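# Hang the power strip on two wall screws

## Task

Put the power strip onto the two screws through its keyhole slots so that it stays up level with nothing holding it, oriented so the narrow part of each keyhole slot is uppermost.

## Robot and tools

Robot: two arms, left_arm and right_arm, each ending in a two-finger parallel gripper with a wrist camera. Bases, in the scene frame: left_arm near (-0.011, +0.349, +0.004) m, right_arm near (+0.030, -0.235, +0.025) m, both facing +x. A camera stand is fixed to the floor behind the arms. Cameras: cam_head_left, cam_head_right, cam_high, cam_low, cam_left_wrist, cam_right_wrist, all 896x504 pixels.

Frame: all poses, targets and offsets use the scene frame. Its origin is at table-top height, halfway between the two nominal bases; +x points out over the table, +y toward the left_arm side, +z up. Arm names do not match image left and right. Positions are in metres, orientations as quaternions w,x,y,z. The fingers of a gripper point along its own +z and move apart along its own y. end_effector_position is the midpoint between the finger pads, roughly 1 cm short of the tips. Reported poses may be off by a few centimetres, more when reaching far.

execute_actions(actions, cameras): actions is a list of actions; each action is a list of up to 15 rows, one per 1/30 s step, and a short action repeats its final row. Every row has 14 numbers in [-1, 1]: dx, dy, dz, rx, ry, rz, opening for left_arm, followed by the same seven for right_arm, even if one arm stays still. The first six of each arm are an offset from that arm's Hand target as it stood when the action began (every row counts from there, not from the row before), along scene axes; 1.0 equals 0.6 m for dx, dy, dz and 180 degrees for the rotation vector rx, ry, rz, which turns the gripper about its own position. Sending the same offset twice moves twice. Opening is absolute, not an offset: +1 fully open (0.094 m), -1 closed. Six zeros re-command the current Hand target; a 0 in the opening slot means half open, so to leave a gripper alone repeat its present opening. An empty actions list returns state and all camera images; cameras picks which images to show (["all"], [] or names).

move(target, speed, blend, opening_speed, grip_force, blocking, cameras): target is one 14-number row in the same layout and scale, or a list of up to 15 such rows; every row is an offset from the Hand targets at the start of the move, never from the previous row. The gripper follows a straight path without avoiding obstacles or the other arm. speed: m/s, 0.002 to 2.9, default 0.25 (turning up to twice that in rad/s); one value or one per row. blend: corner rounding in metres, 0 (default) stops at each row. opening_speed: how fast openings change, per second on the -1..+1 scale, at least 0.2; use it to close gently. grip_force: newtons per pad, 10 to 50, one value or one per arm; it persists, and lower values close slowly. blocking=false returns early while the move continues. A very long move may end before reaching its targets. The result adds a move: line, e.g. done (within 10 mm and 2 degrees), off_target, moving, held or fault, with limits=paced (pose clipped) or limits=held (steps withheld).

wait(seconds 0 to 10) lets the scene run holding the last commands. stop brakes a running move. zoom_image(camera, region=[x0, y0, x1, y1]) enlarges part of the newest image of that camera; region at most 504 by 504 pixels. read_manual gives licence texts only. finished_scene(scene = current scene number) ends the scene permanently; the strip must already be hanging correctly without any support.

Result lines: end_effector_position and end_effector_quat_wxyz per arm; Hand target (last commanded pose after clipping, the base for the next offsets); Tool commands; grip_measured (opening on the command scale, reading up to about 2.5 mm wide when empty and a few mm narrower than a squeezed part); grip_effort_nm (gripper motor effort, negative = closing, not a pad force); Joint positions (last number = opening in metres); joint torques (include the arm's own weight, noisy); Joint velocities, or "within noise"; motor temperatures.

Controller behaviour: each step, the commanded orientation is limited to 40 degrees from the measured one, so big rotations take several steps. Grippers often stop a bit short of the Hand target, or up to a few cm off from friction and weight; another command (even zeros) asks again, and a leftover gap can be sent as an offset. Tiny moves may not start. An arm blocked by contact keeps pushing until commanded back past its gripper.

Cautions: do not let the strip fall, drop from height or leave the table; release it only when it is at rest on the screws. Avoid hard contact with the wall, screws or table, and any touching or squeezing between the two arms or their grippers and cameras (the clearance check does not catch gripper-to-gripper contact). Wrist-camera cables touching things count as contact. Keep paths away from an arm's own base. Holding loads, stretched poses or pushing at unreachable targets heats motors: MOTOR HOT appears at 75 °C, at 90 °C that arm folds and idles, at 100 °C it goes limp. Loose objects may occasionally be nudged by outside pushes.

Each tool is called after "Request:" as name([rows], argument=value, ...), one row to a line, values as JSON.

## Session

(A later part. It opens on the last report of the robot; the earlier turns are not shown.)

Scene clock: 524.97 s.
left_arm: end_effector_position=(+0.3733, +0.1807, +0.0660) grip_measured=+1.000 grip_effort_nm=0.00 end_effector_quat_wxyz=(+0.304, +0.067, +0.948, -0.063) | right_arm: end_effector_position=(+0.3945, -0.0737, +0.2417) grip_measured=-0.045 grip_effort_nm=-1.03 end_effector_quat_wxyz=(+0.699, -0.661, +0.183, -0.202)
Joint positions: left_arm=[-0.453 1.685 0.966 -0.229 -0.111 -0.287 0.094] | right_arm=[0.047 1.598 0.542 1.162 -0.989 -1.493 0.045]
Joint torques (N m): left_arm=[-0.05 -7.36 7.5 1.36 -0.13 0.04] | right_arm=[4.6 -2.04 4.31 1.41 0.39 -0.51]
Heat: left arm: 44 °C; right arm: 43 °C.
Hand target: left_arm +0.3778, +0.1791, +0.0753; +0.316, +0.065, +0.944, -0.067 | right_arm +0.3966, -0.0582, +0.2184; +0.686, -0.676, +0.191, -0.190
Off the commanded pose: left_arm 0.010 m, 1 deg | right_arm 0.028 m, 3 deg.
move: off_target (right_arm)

Request:
execute_actions(actions=[], cameras=["cam_head_left","cam_head_right","cam_high","cam_right_wrist"])

Request:
zoom_image(camera="cam_head_right", region=[355, 305, 395, 345])

Request:
zoom_image(camera="cam_head_right", region=[415, 220, 455, 260])

Request:
zoom_image(camera="cam_head_left", region=[360, 295, 400, 335])

Request:
zoom_image(camera="cam_head_left", region=[400, 220, 440, 260])

Request:
zoom_image(camera="cam_high", region=[325, 125, 385, 185])

Request:
zoom_image(camera="cam_high", region=[440, 175, 500, 235])

Scene clock: 526.70 s.
left_arm: end_effector_position=(+0.3733, +0.1807, +0.0660) grip_measured=+1.000 grip_effort_nm=0.00 end_effector_quat_wxyz=(+0.304, +0.067, +0.948, -0.063) | right_arm: end_effector_position=(+0.3945, -0.0737, +0.2417) grip_measured=-0.045 grip_effort_nm=-1.03 end_effector_quat_wxyz=(+0.699, -0.661, +0.183, -0.202)
Joint positions: left_arm=[-0.453 1.685 0.966 -0.229 -0.111 -0.287 0.094] | right_arm=[0.047 1.598 0.542 1.162 -0.989 -1.493 0.045]
Joint velocities: within noise
Joint torques (N m): left_arm=[-0.03 -7.36 7.5 1.36 -0.13 0.03] | right_arm=[4.48 -2.32 4.41 1.41 0.38 -0.49]
Motor temperatures (°C): left_arm=[26 32 44 37 27 27 26] | right_arm=[30 28 43 36 27 26 27]
Heat: left arm: 44 °C; right arm: 43 °C.
Hand target: left_arm +0.3778, +0.1791, +0.0753; +0.316, +0.065, +0.944, -0.067 | right_arm +0.3966, -0.0582, +0.2184; +0.686, -0.676, +0.191, -0.190
Tool commands: left_gripper/opening=+1.0 right_gripper/opening=-0.25
Off the commanded pose: left_arm 0.010 m, 1 deg | right_arm 0.028 m, 3 deg.
camera_calibration:
cam_right_wrist: T_world_to_cam=[[-0.0411259, -0.0147835, 0.999045, -0.221464], [0.557877, -0.829855, 0.0106852, -0.247674], [0.828904, 0.557783, 0.0423759, -0.206146], [0, 0, 0, 1]] pos_world=[0.299939, -0.0938223, 0.232635]
Images, in order (width x height): cam_head_left 896x504, cam_head_right 896x504, cam_high 896x504, cam_right_wrist 896x504.

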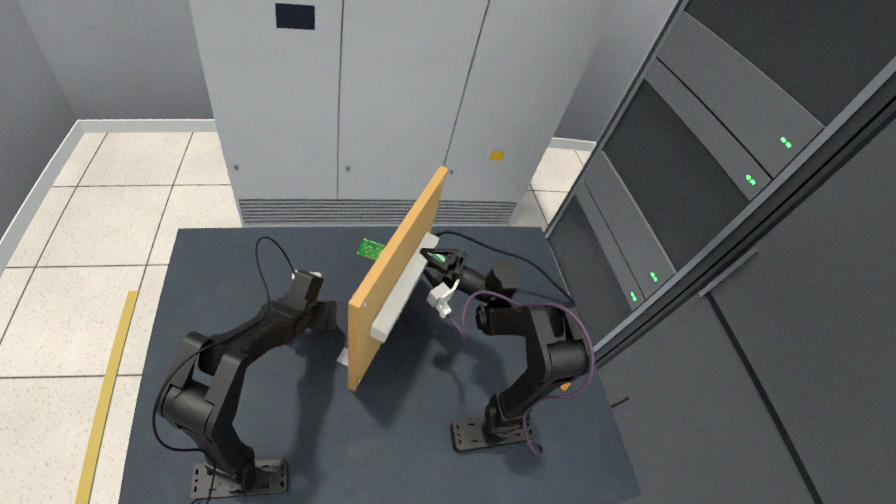

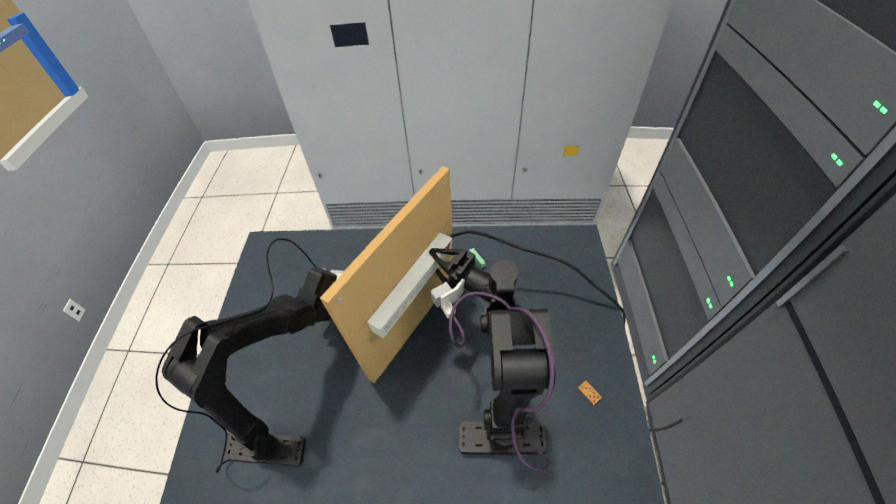

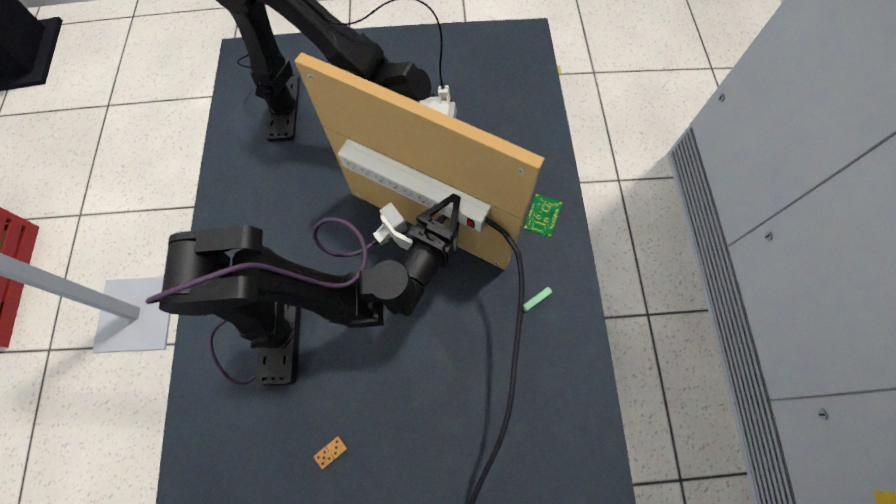

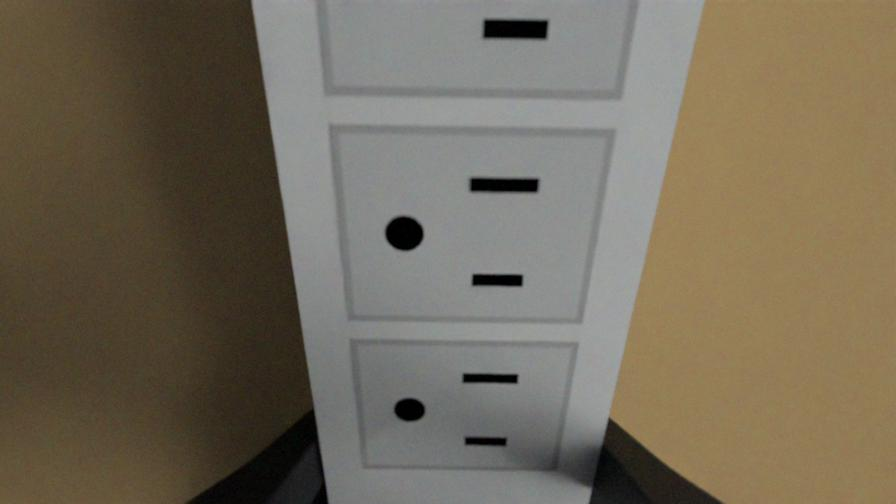

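Scaled by 12.600 from the camera's 896x504 image, which has a finer 1280x720 frame.

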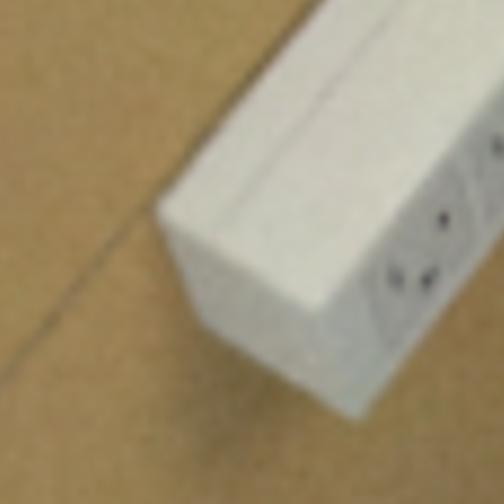

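Scaled by 12.600 from the camera's 896x504 image, which has a finer 1280x720 frame.

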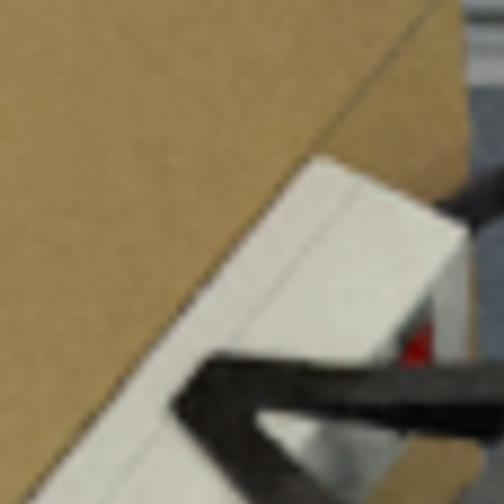

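Scaled by 12.600 from the camera's 896x504 image, which has a finer 1280x720 frame.

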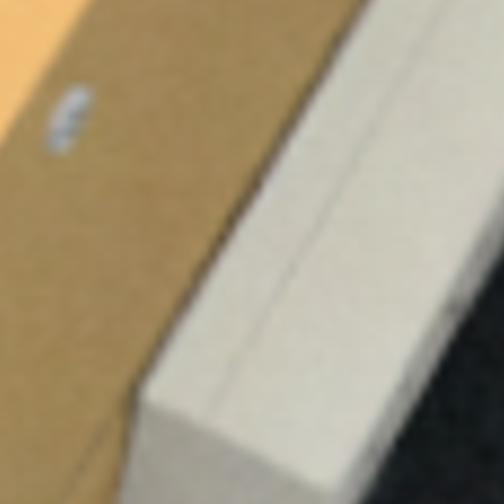

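Scaled by 12.600 from the camera's 896x504 image, which has a finer 1280x720 frame.

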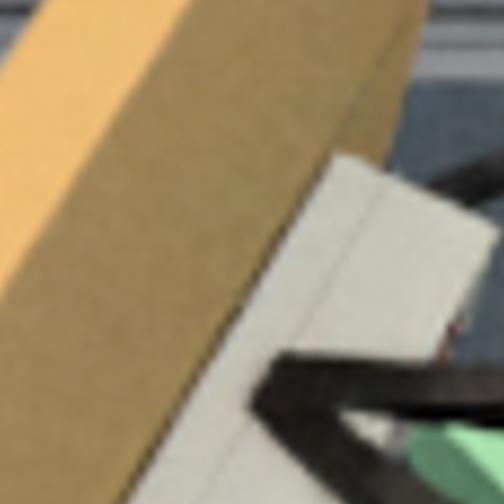

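Scaled by 8.400 from the camera's 896x504 image, which has a finer 1280x720 frame.

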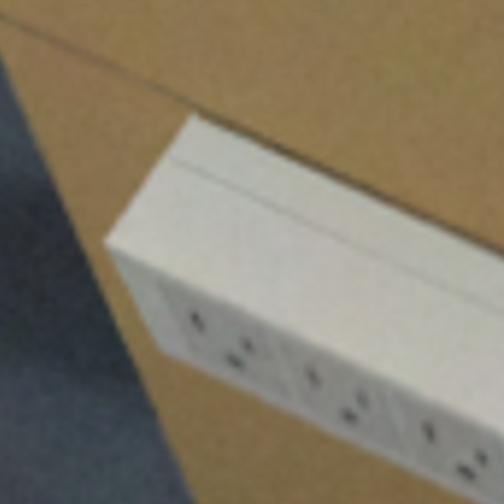

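Scaled by 8.400 from the camera's 896x504 image, which has a finer 1280x720 frame.

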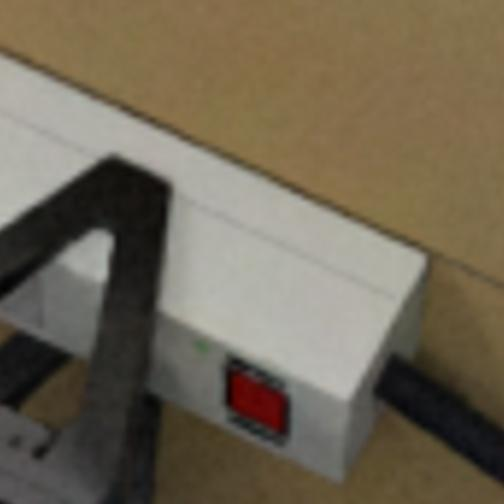

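Request:
move(target=[0,0,0,0,0,0,1, 0,0,0.0333,-0.0049,-0.0084,0,-0.25], speed=0.04)

Scene clock: 532.37 s.
left_arm: end_effector_position=(+0.3733, +0.1807, +0.0660) grip_measured=+1.000 grip_effort_nm=0.00 end_effector_quat_wxyz=(+0.304, +0.067, +0.948, -0.063) | right_arm: end_effector_position=(+0.3945, -0.0736, +0.2421) grip_measured=-0.045 grip_effort_nm=-1.03 end_effector_quat_wxyz=(+0.693, -0.665, +0.189, -0.205)
Joint positions: left_arm=[-0.453 1.685 0.966 -0.229 -0.111 -0.287 0.094] | right_arm=[0.051 1.571 0.543 1.105 -0.974 -1.517 0.045]
Joint torques (N m): left_arm=[-0.02 -7.36 7.5 1.36 -0.13 0.03] | right_arm=[4.36 -5.31 7.43 1.13 0.23 -0.49]
Heat: left arm: 44 °C; right arm: 42 °C.
Hand target: left_arm +0.3778, +0.1791, +0.0753; +0.316, +0.065, +0.944, -0.067 | right_arm +0.3966, -0.0582, +0.2384; +0.683, -0.678, +0.181, -0.201
Off the commanded pose: left_arm 0.010 m, 1 deg | right_arm 0.016 m, 2 deg.
move: off_target (right_arm)

Request:
move(target=[0,0,0,0,0,0,1, 0,0,0.02,-0.0002,-0.0070,0.0056,-0.25], speed=0.04)

Scene clock: 533.80 s.
left_arm: end_effector_position=(+0.3733, +0.1807, +0.0660) grip_measured=+1.000 grip_effort_nm=0.00 end_effector_quat_wxyz=(+0.304, +0.067, +0.948, -0.063) | right_arm: end_effector_position=(+0.3945, -0.0730, +0.2428) grip_measured=-0.045 grip_effort_nm=-1.03 end_effector_quat_wxyz=(+0.688, -0.671, +0.189, -0.201)
Joint positions: left_arm=[-0.453 1.685 0.966 -0.229 -0.111 -0.287 0.094] | right_arm=[0.051 1.552 0.556 1.045 -0.98 -1.54 0.045]
Joint torques (N m): left_arm=[-0.03 -7.36 7.5 1.36 -0.13 0.03] | right_arm=[3.79 -5.89 8.94 1.36 0.11 -0.26]
Heat: left arm: 44 °C; right arm: 42 °C.
Hand target: left_arm +0.3778, +0.1791, +0.0753; +0.316, +0.065, +0.944, -0.067 | right_arm +0.3965, -0.0582, +0.2504; +0.687, -0.678, +0.167, -0.202
Off the commanded pose: left_arm 0.010 m, 1 deg | right_arm 0.017 m, 3 deg.
move: off_target (right_arm)

Request:
move(target=[0,0,0,0,0,0,1, -0.0051,-0.0086,0.0133,0,0,0.0056,-0.25], speed=0.04, cameras=["cam_head_left","cam_head_right","cam_high"])

Request:
zoom_image(camera="cam_head_left", region=[365, 220, 445, 330])

Request:
zoom_image(camera="cam_high", region=[320, 125, 500, 245])

Scene clock: 535.57 s.
left_arm: end_effector_position=(+0.3733, +0.1807, +0.0660) grip_measured=+1.000 grip_effort_nm=0.00 end_effector_quat_wxyz=(+0.304, +0.067, +0.948, -0.063) | right_arm: end_effector_position=(+0.3944, -0.0728, +0.2435) grip_measured=-0.045 grip_effort_nm=-1.03 end_effector_quat_wxyz=(+0.684, -0.678, +0.187, -0.195)
Joint positions: left_arm=[-0.453 1.685 0.966 -0.229 -0.111 -0.287 0.094] | right_arm=[0.048 1.538 0.573 0.984 -0.996 -1.563 0.045]
Joint torques (N m): left_arm=[-0.02 -7.36 7.5 1.36 -0.13 0.03] | right_arm=[1.76 -7.13 8.81 1.56 -0.13 -0.06]
Heat: left arm: 44 °C; right arm: 42 °C.
Hand target: left_arm +0.3778, +0.1791, +0.0753; +0.316, +0.065, +0.944, -0.067 | right_arm +0.3935, -0.0633, +0.2584; +0.689, -0.679, +0.161, -0.196
Off the commanded pose: left_arm 0.010 m, 1 deg | right_arm 0.018 m, 3 deg.
move: off_target (right_arm)
Images, in order (width x height): cam_head_left 896x504, cam_head_right 896x504, cam_high 896x504.

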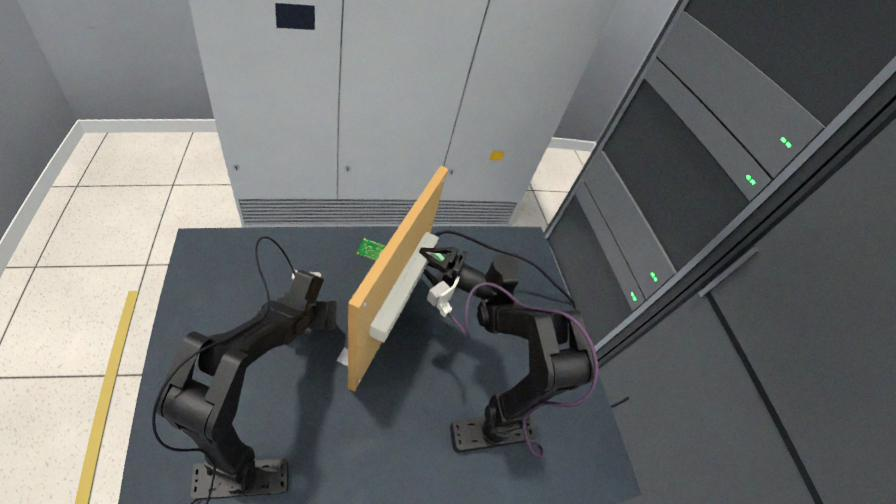

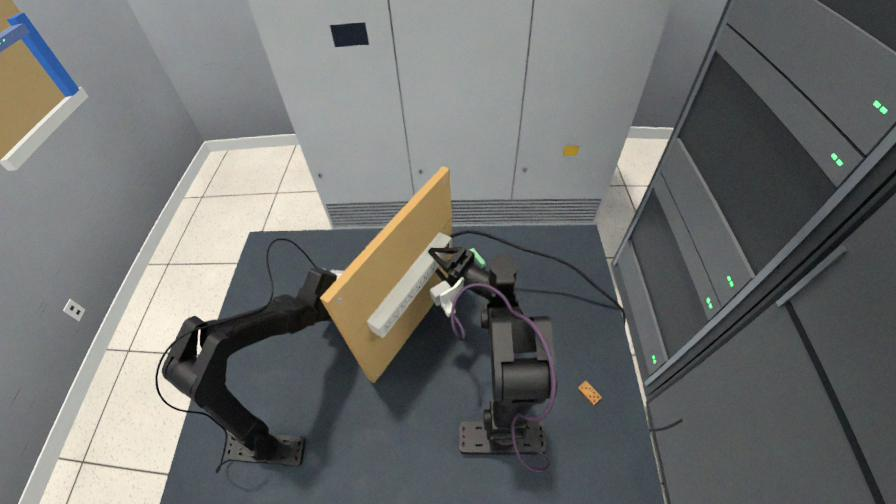

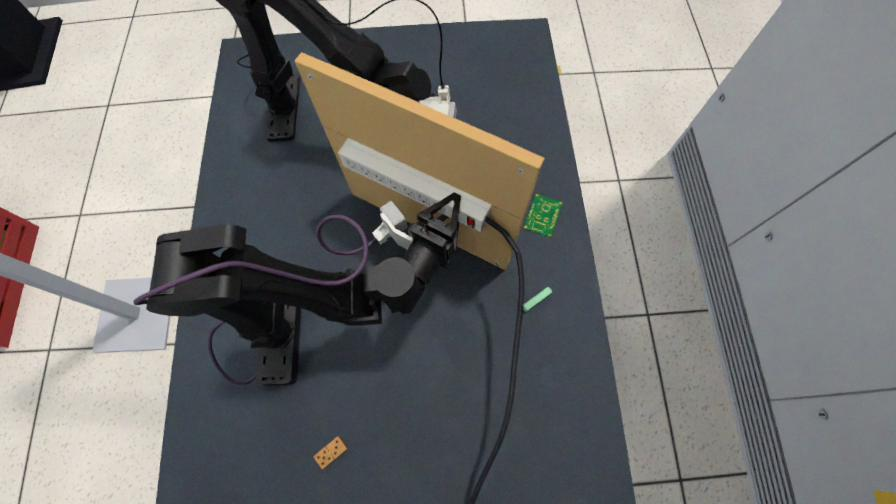

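Scaled by 4.582 from the camera's 896x504 image, which has a finer 1280x720 frame.

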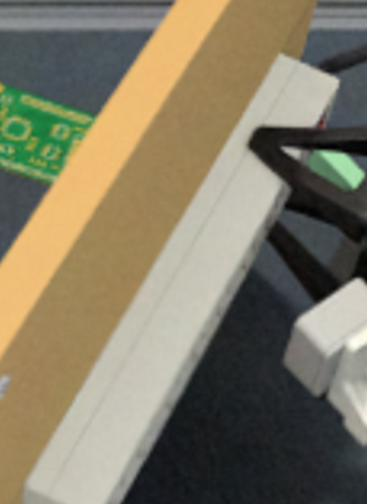

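Scaled by 2.800 from the camera's 896x504 image, which has a finer 1280x720 frame.

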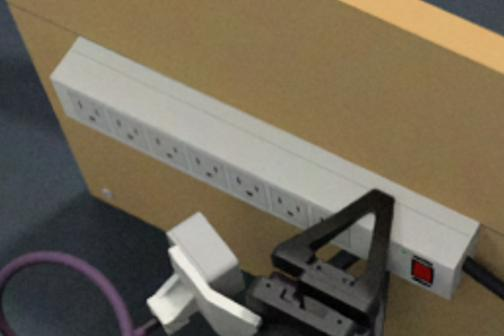

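Request:
move(target=[0,0,0,0,0,0,1, -0.0025,-0.0043,0.0067,0,0,0.0028,-0.25], speed=0.04)

Scene clock: 537.73 s.
left_arm: end_effector_position=(+0.3733, +0.1807, +0.0660) grip_measured=+1.000 grip_effort_nm=0.00 end_effector_quat_wxyz=(+0.304, +0.067, +0.948, -0.063) | right_arm: end_effector_position=(+0.3942, -0.0730, +0.2436) grip_measured=-0.045 grip_effort_nm=-1.03 end_effector_quat_wxyz=(+0.682, -0.681, +0.187, -0.192)
Joint positions: left_arm=[-0.453 1.685 0.966 -0.229 -0.111 -0.287 0.094] | right_arm=[0.045 1.533 0.581 0.959 -1.004 -1.571 0.045]
Joint torques (N m): left_arm=[-0.02 -7.36 7.49 1.36 -0.13 0.04] | right_arm=[1.14 -7.91 8.83 1.63 -0.26 0.05]
Heat: left arm: 44 °C; right arm: 42 °C.
Hand target: left_arm +0.3778, +0.1791, +0.0753; +0.316, +0.065, +0.944, -0.067 | right_arm +0.3919, -0.0659, +0.2623; +0.689, -0.680, +0.158, -0.193
Off the commanded pose: left_arm 0.010 m, 1 deg | right_arm 0.020 m, 3 deg.
move: off_target (right_arm)

Request:
move(target=[0,0,0,0,0,0,1, 0,0,0,0,0,0,0.12], opening_speed=0.25, speed=0.03, cameras=["cam_head_left","cam_head_right","cam_high","cam_right_wrist"])

Request:
zoom_image(camera="cam_head_left", region=[365, 220, 445, 330])

Request:
zoom_image(camera="cam_high", region=[320, 125, 500, 245])

Scene clock: 540.23 s.
left_arm: end_effector_position=(+0.3733, +0.1807, +0.0660) grip_measured=+1.000 grip_effort_nm=0.00 end_effector_quat_wxyz=(+0.304, +0.067, +0.948, -0.063) | right_arm: end_effector_position=(+0.3938, -0.0705, +0.2455) grip_measured=+0.118 grip_effort_nm=0.09 end_effector_quat_wxyz=(+0.682, -0.683, +0.180, -0.188)
Joint positions: left_arm=[-0.453 1.685 0.966 -0.229 -0.111 -0.287 0.094] | right_arm=[0.049 1.532 0.592 0.944 -1.015 -1.578 0.053]
Joint torques (N m): left_arm=[-0.03 -7.38 7.49 1.36 -0.13 0.04] | right_arm=[0.73 -7.82 8.02 1.72 -0.2 0.06]
Heat: left arm: 44 °C; right arm: 43 °C.
Hand target: left_arm +0.3778, +0.1791, +0.0753; +0.316, +0.065, +0.944, -0.067 | right_arm +0.3920, -0.0660, +0.2625; +0.689, -0.680, +0.158, -0.193
Off the commanded pose: left_arm 0.010 m, 1 deg | right_arm 0.018 m, 3 deg.
move: off_target (right_arm)
camera_calibration:
cam_right_wrist: T_world_to_cam=[[-0.0118289, 0.0323608, 0.999406, -0.23345], [0.57927, -0.814458, 0.0332284, -0.257525], [0.81505, 0.579319, -0.0091115, -0.187938], [0, 0, 0, 1]] pos_world=[0.299594, -0.093313, 0.240156]
Images, in order (width x height): cam_head_left 896x504, cam_head_right 896x504, cam_high 896x504, cam_right_wrist 896x504.

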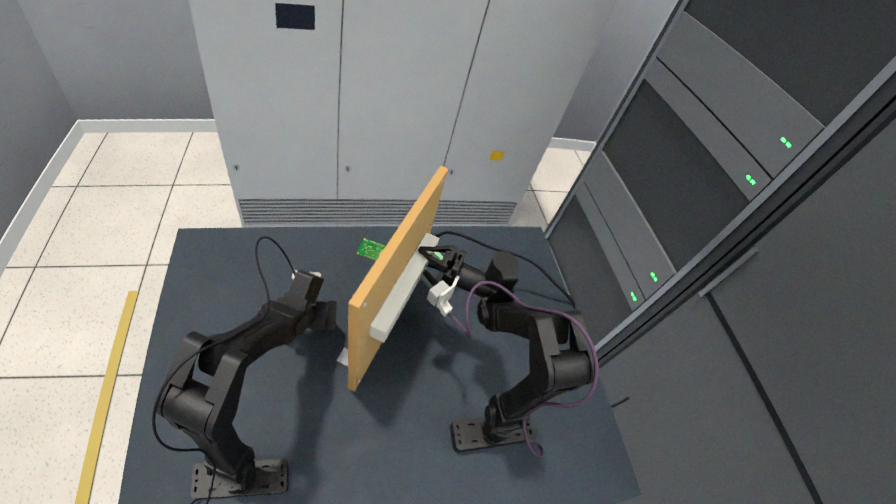

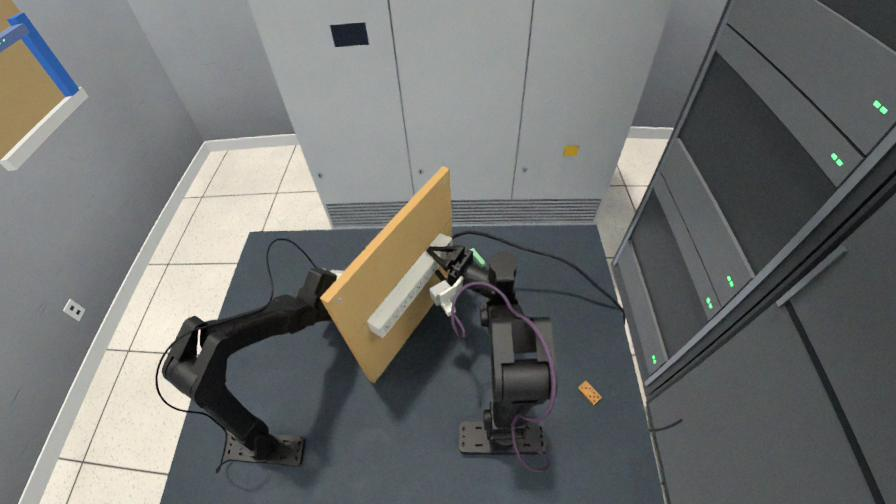

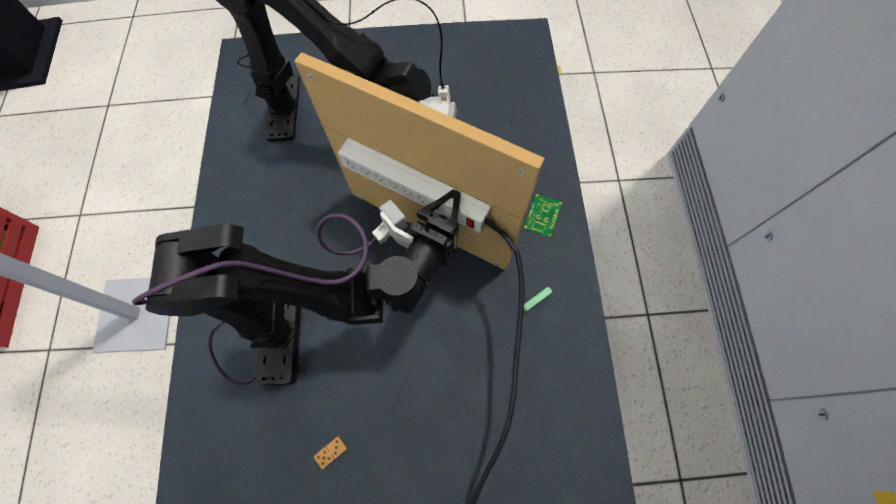

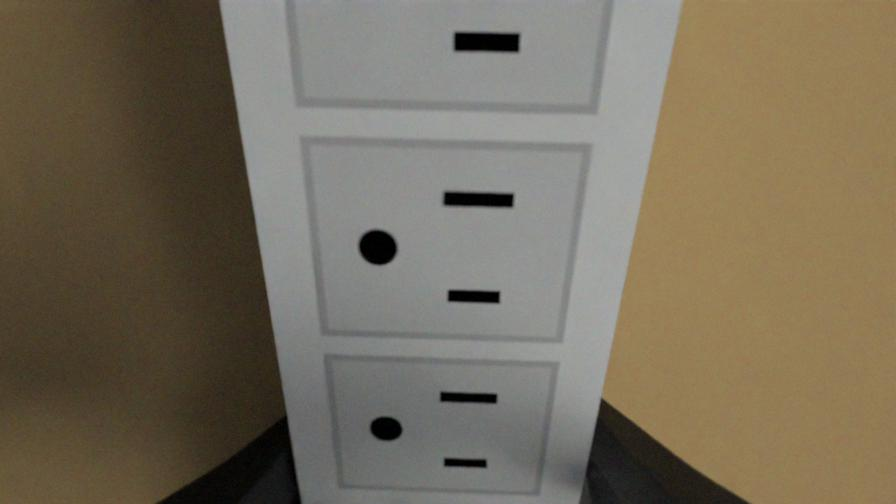

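Scaled by 4.582 from the camera's 896x504 image, which has a finer 1280x720 frame.

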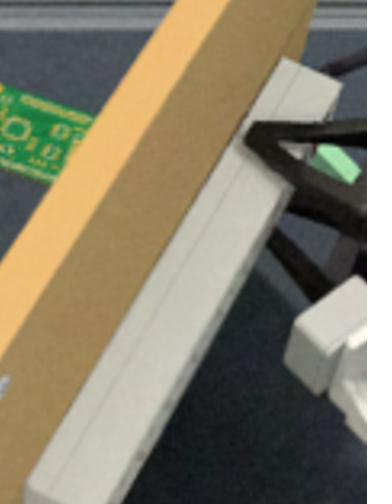

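Scaled by 2.800 from the camera's 896x504 image, which has a finer 1280x720 frame.

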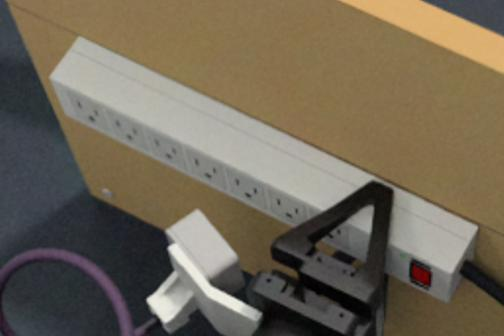

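Request:
move(target=[0,0,0,0,0,0,1, 0,0,0,0,0,0,0.5], opening_speed=0.4, speed=0.03, cameras=["cam_head_left","cam_head_right","cam_high","cam_right_wrist"])

Request:
zoom_image(camera="cam_high", region=[320, 125, 500, 245])

Scene clock: 542.20 s.
left_arm: end_effector_position=(+0.3733, +0.1807, +0.0660) grip_measured=+1.000 grip_effort_nm=0.00 end_effector_quat_wxyz=(+0.304, +0.067, +0.948, -0.063) | right_arm: end_effector_position=(+0.3940, -0.0702, +0.2470) grip_measured=+0.498 grip_effort_nm=0.09 end_effector_quat_wxyz=(+0.683, -0.683, +0.178, -0.189)
Joint positions: left_arm=[-0.453 1.685 0.966 -0.229 -0.111 -0.287 0.094] | right_arm=[0.049 1.532 0.596 0.944 -1.018 -1.578 0.07]
Joint torques (N m): left_arm=[-0.03 -7.38 7.5 1.36 -0.13 0.03] | right_arm=[0.58 -7.69 7.88 1.69 -0.16 0.08]
Heat: left arm: 44 °C; right arm: 43 °C.
Hand target: left_arm +0.3778, +0.1791, +0.0753; +0.316, +0.065, +0.944, -0.067 | right_arm +0.3920, -0.0660, +0.2625; +0.689, -0.680, +0.158, -0.193
Off the commanded pose: left_arm 0.010 m, 1 deg | right_arm 0.016 m, 2 deg.
move: off_target (right_arm)
camera_calibration:
cam_right_wrist: T_world_to_cam=[[-0.0164235, 0.0324226, 0.999339, -0.233156], [0.581576, -0.812698, 0.035925, -0.258862], [0.813326, 0.581782, -0.00550891, -0.188231], [0, 0, 0, 1]] pos_world=[0.299812, -0.0933079, 0.241265]
Images, in order (width x height): cam_head_left 896x504, cam_head_right 896x504, cam_high 896x504, cam_right_wrist 896x504.

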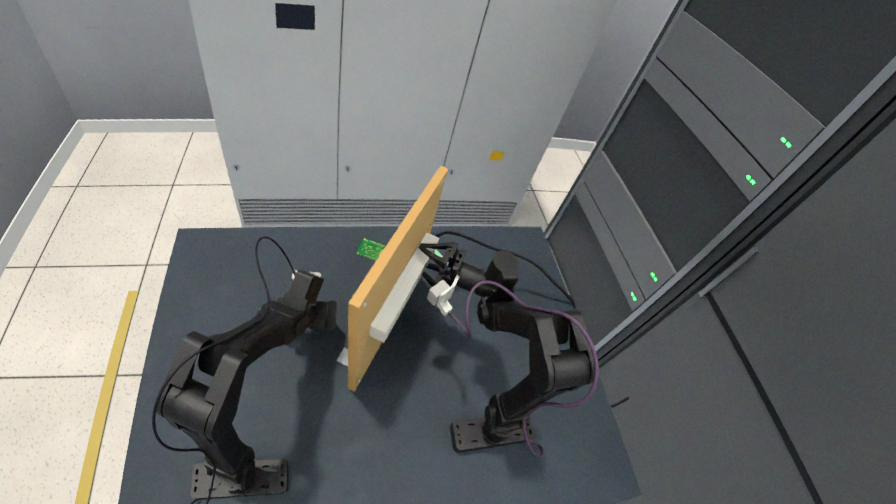

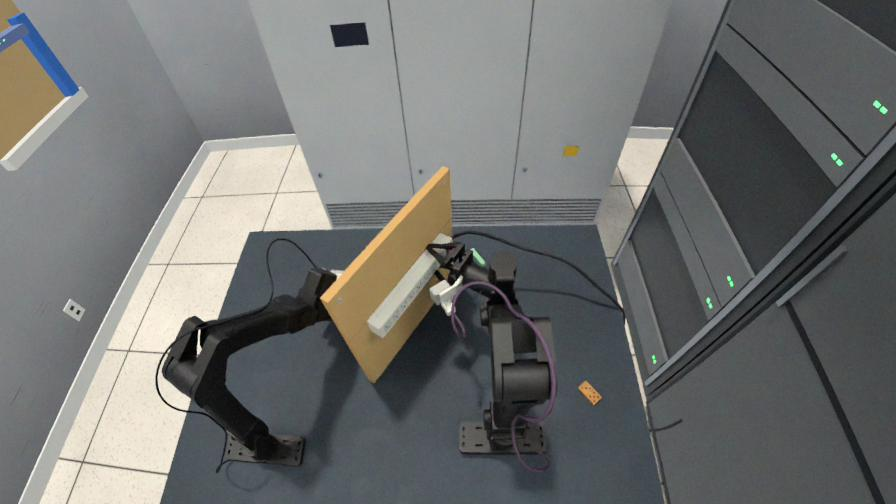

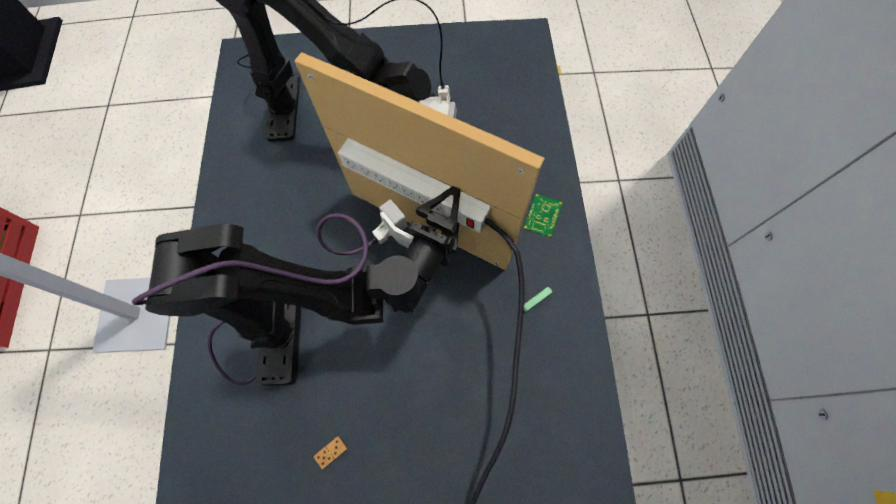

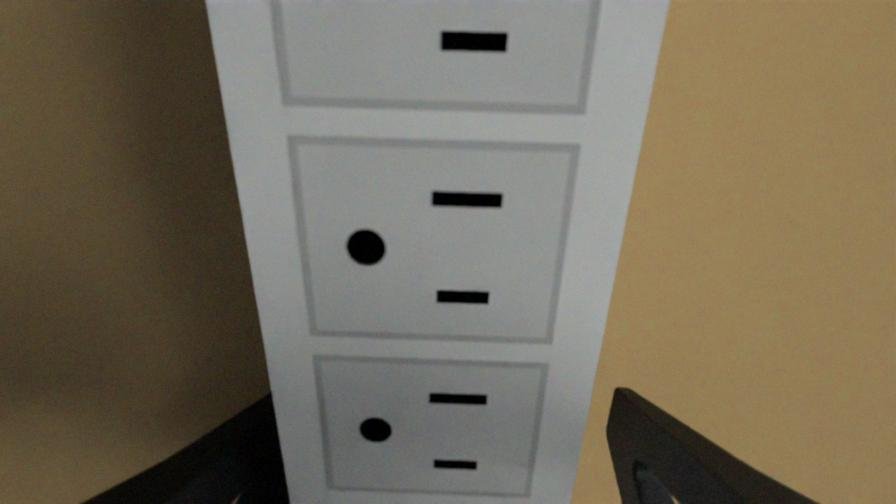

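Scaled by 2.800 from the camera's 896x504 image, which has a finer 1280x720 frame.

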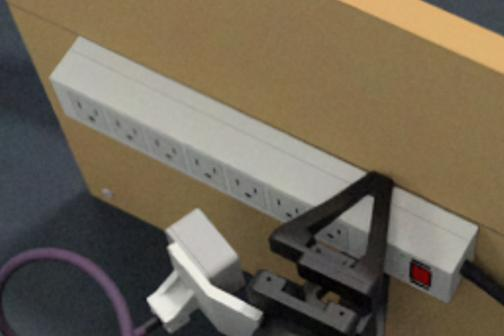

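Request:
move([
  [0,0,0,0,0,0,1, -0.0506,-0.0862,0,0,0,0,0.5],
  [0,0,0,0,0,0,1, -0.1183,-0.2012,0,0,0,0,0.5],
], speed=[0.06,0.12], blend=[0.02,0], cameras=["cam_head_left","cam_head_right","cam_high","cam_right_wrist"])

Request:
zoom_image(camera="cam_high", region=[320, 125, 500, 245])

Request:
zoom_image(camera="cam_head_left", region=[365, 220, 445, 330])

Request:
zoom_image(camera="cam_head_right", region=[355, 220, 455, 340])

Scene clock: 546.60 s.
left_arm: end_effector_position=(+0.3733, +0.1807, +0.0660) grip_measured=+1.000 grip_effort_nm=0.00 end_effector_quat_wxyz=(+0.304, +0.067, +0.948, -0.063) | right_arm: end_effector_position=(+0.3259, -0.1877, +0.2624) grip_measured=+0.498 grip_effort_nm=0.08 end_effector_quat_wxyz=(+0.681, -0.687, +0.161, -0.197)
Joint positions: left_arm=[-0.453 1.685 0.966 -0.229 -0.111 -0.287 0.094] | right_arm=[-0.47 1.36 0.469 1.075 -1.549 -1.439 0.07]
Joint torques (N m): left_arm=[-0.03 -7.38 7.49 1.36 -0.13 0.04] | right_arm=[-0.54 -5.23 4.41 1.35 -0.02 0.15]
Heat: left arm: 45 °C; right arm: 42 °C.
Hand target: left_arm +0.3778, +0.1791, +0.0753; +0.316, +0.065, +0.944, -0.067 | right_arm +0.3210, -0.1867, +0.2624; +0.689, -0.680, +0.158, -0.193
Off the commanded pose: left_arm 0.010 m, 1 deg | right_arm 0.005 m, 1 deg.
move: done
camera_calibration:
cam_right_wrist: T_world_to_cam=[[-0.049218, 0.0508335, 0.997494, -0.231201], [0.589637, -0.804621, 0.0700981, -0.325485], [0.806168, 0.591609, 0.00962852, -0.0642336], [0, 0, 0, 1]] pos_world=[0.232321, -0.212138, 0.254055]
Images, in order (width x height): cam_head_left 896x504, cam_head_right 896x504, cam_high 896x504, cam_right_wrist 896x504.

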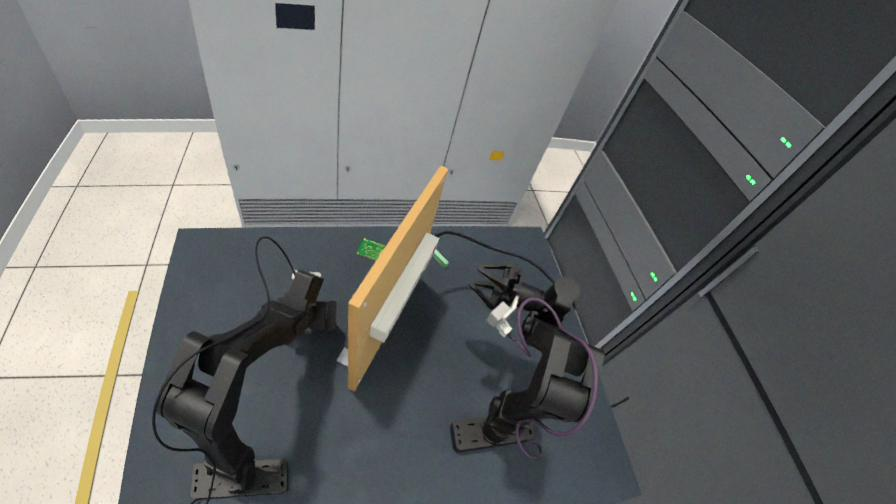

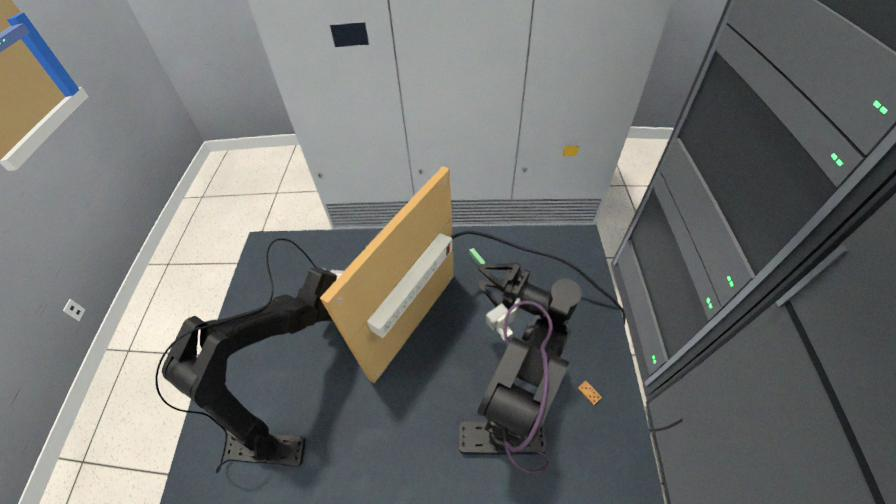

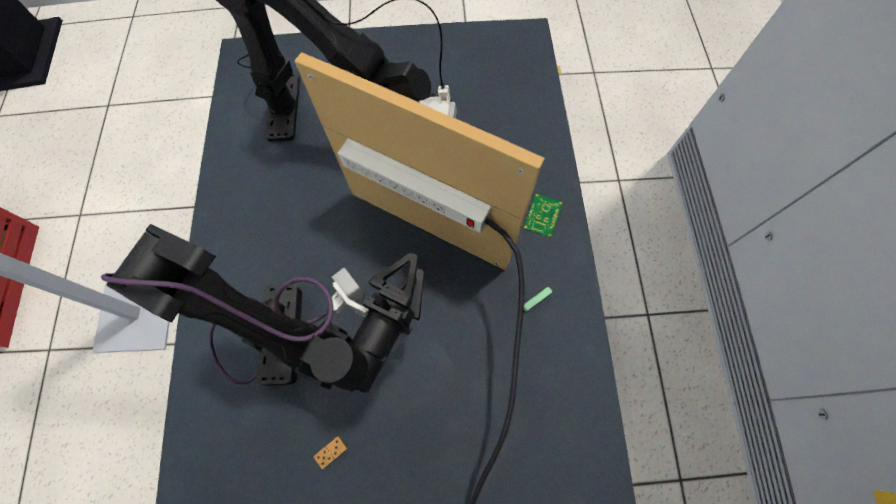

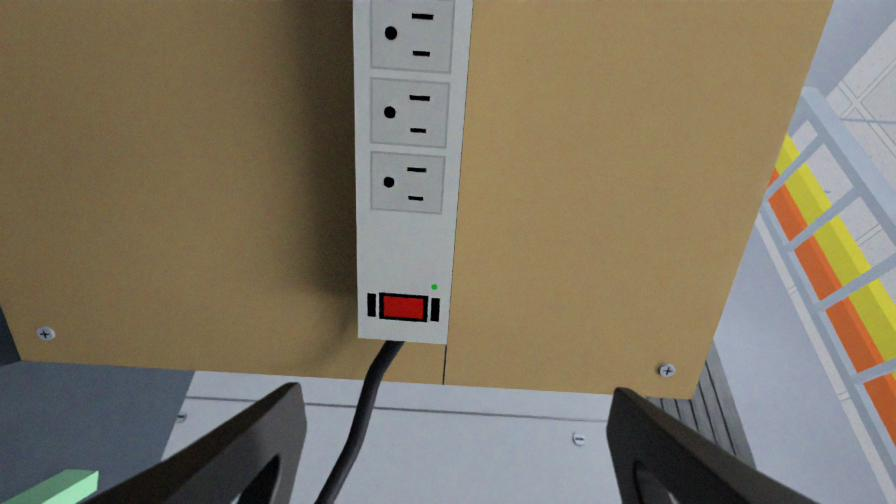

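Scaled by 2.800 from the camera's 896x504 image, which has a finer 1280x720 frame.

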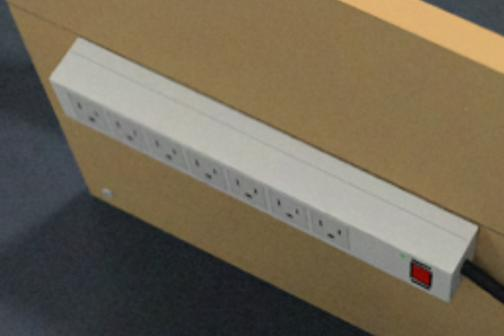

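Scaled by 4.582 from the camera's 896x504 image, which has a finer 1280x720 frame.

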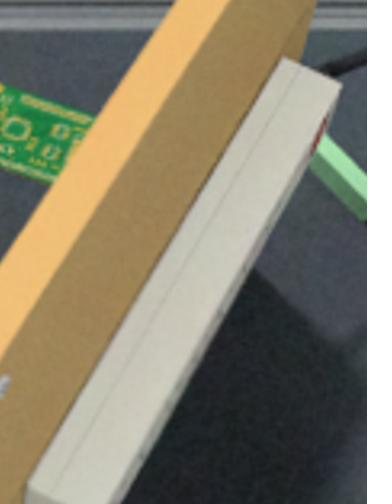

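Scaled by 4.200 from the camera's 896x504 image, which has a finer 1280x720 frame.

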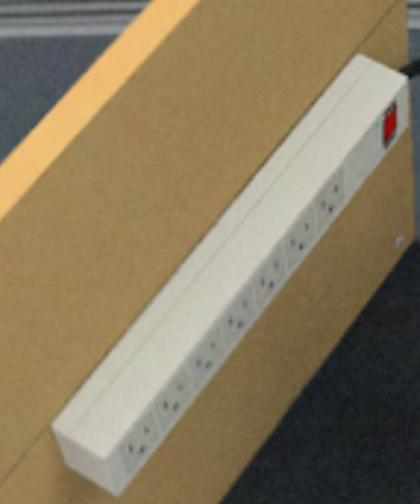

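Request:
zoom_image(camera="cam_right_wrist", region=[330, 240, 490, 400])

Request:
zoom_image(camera="cam_right_wrist", region=[330, 0, 490, 160])

Request:
zoom_image(camera="cam_high", region=[325, 125, 385, 185])

Request:
zoom_image(camera="cam_high", region=[440, 175, 500, 235])

Request:
zoom_image(camera="cam_head_right", region=[355, 305, 395, 345])

Request:
zoom_image(camera="cam_head_right", region=[415, 220, 455, 260])

Scaled by 3.150 from the camera's 896x504 image, which has a finer 1280x720 frame.

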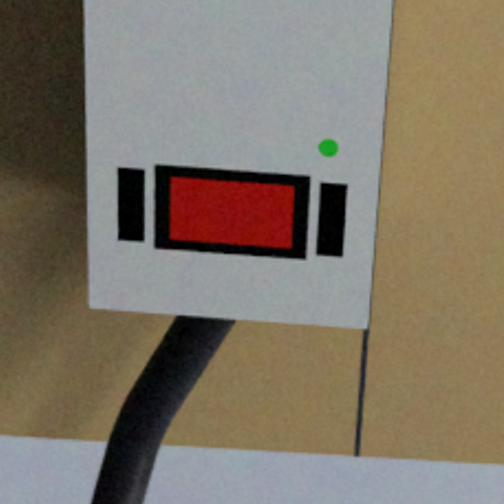

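Scaled by 3.150 from the camera's 896x504 image, which has a finer 1280x720 frame.

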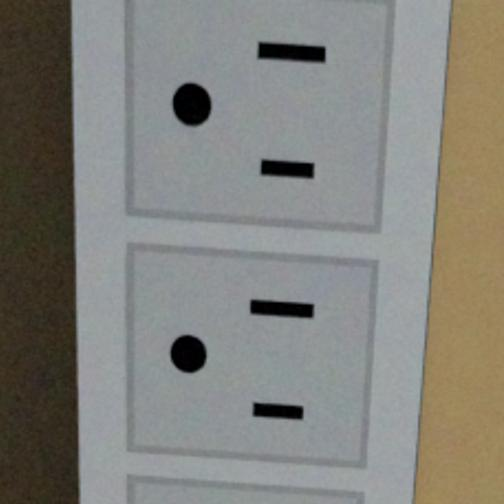

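Scaled by 8.400 from the camera's 896x504 image, which has a finer 1280x720 frame.

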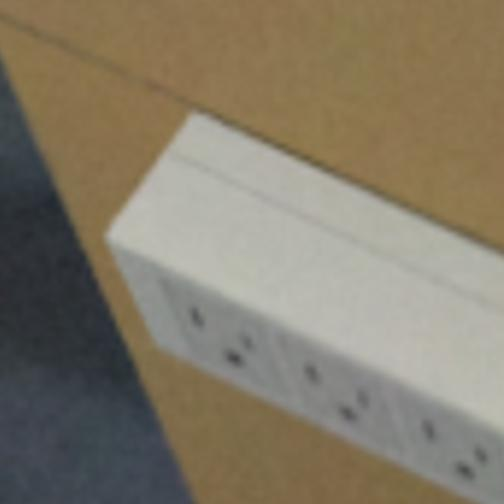

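Scaled by 8.400 from the camera's 896x504 image, which has a finer 1280x720 frame.

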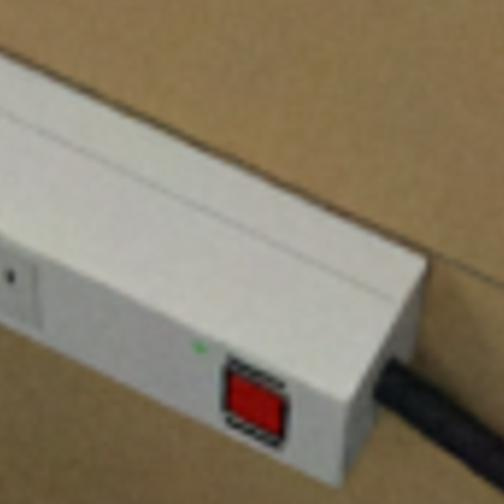

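Scaled by 12.600 from the camera's 896x504 image, which has a finer 1280x720 frame.

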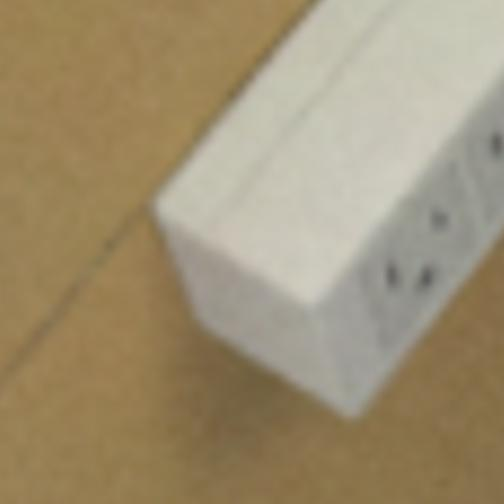

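Scaled by 12.600 from the camera's 896x504 image, which has a finer 1280x720 frame.

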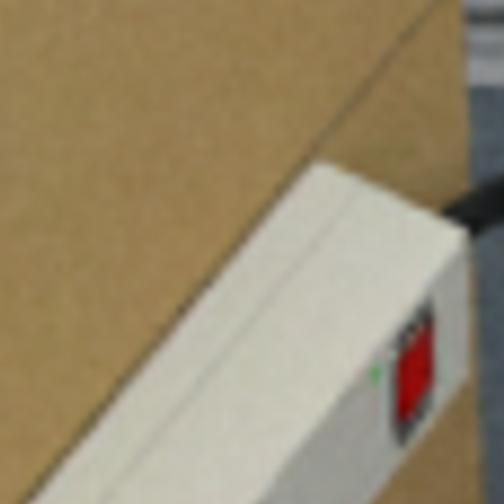

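Request:
finished_scene(scene=1)

The scene is finished: the task was done.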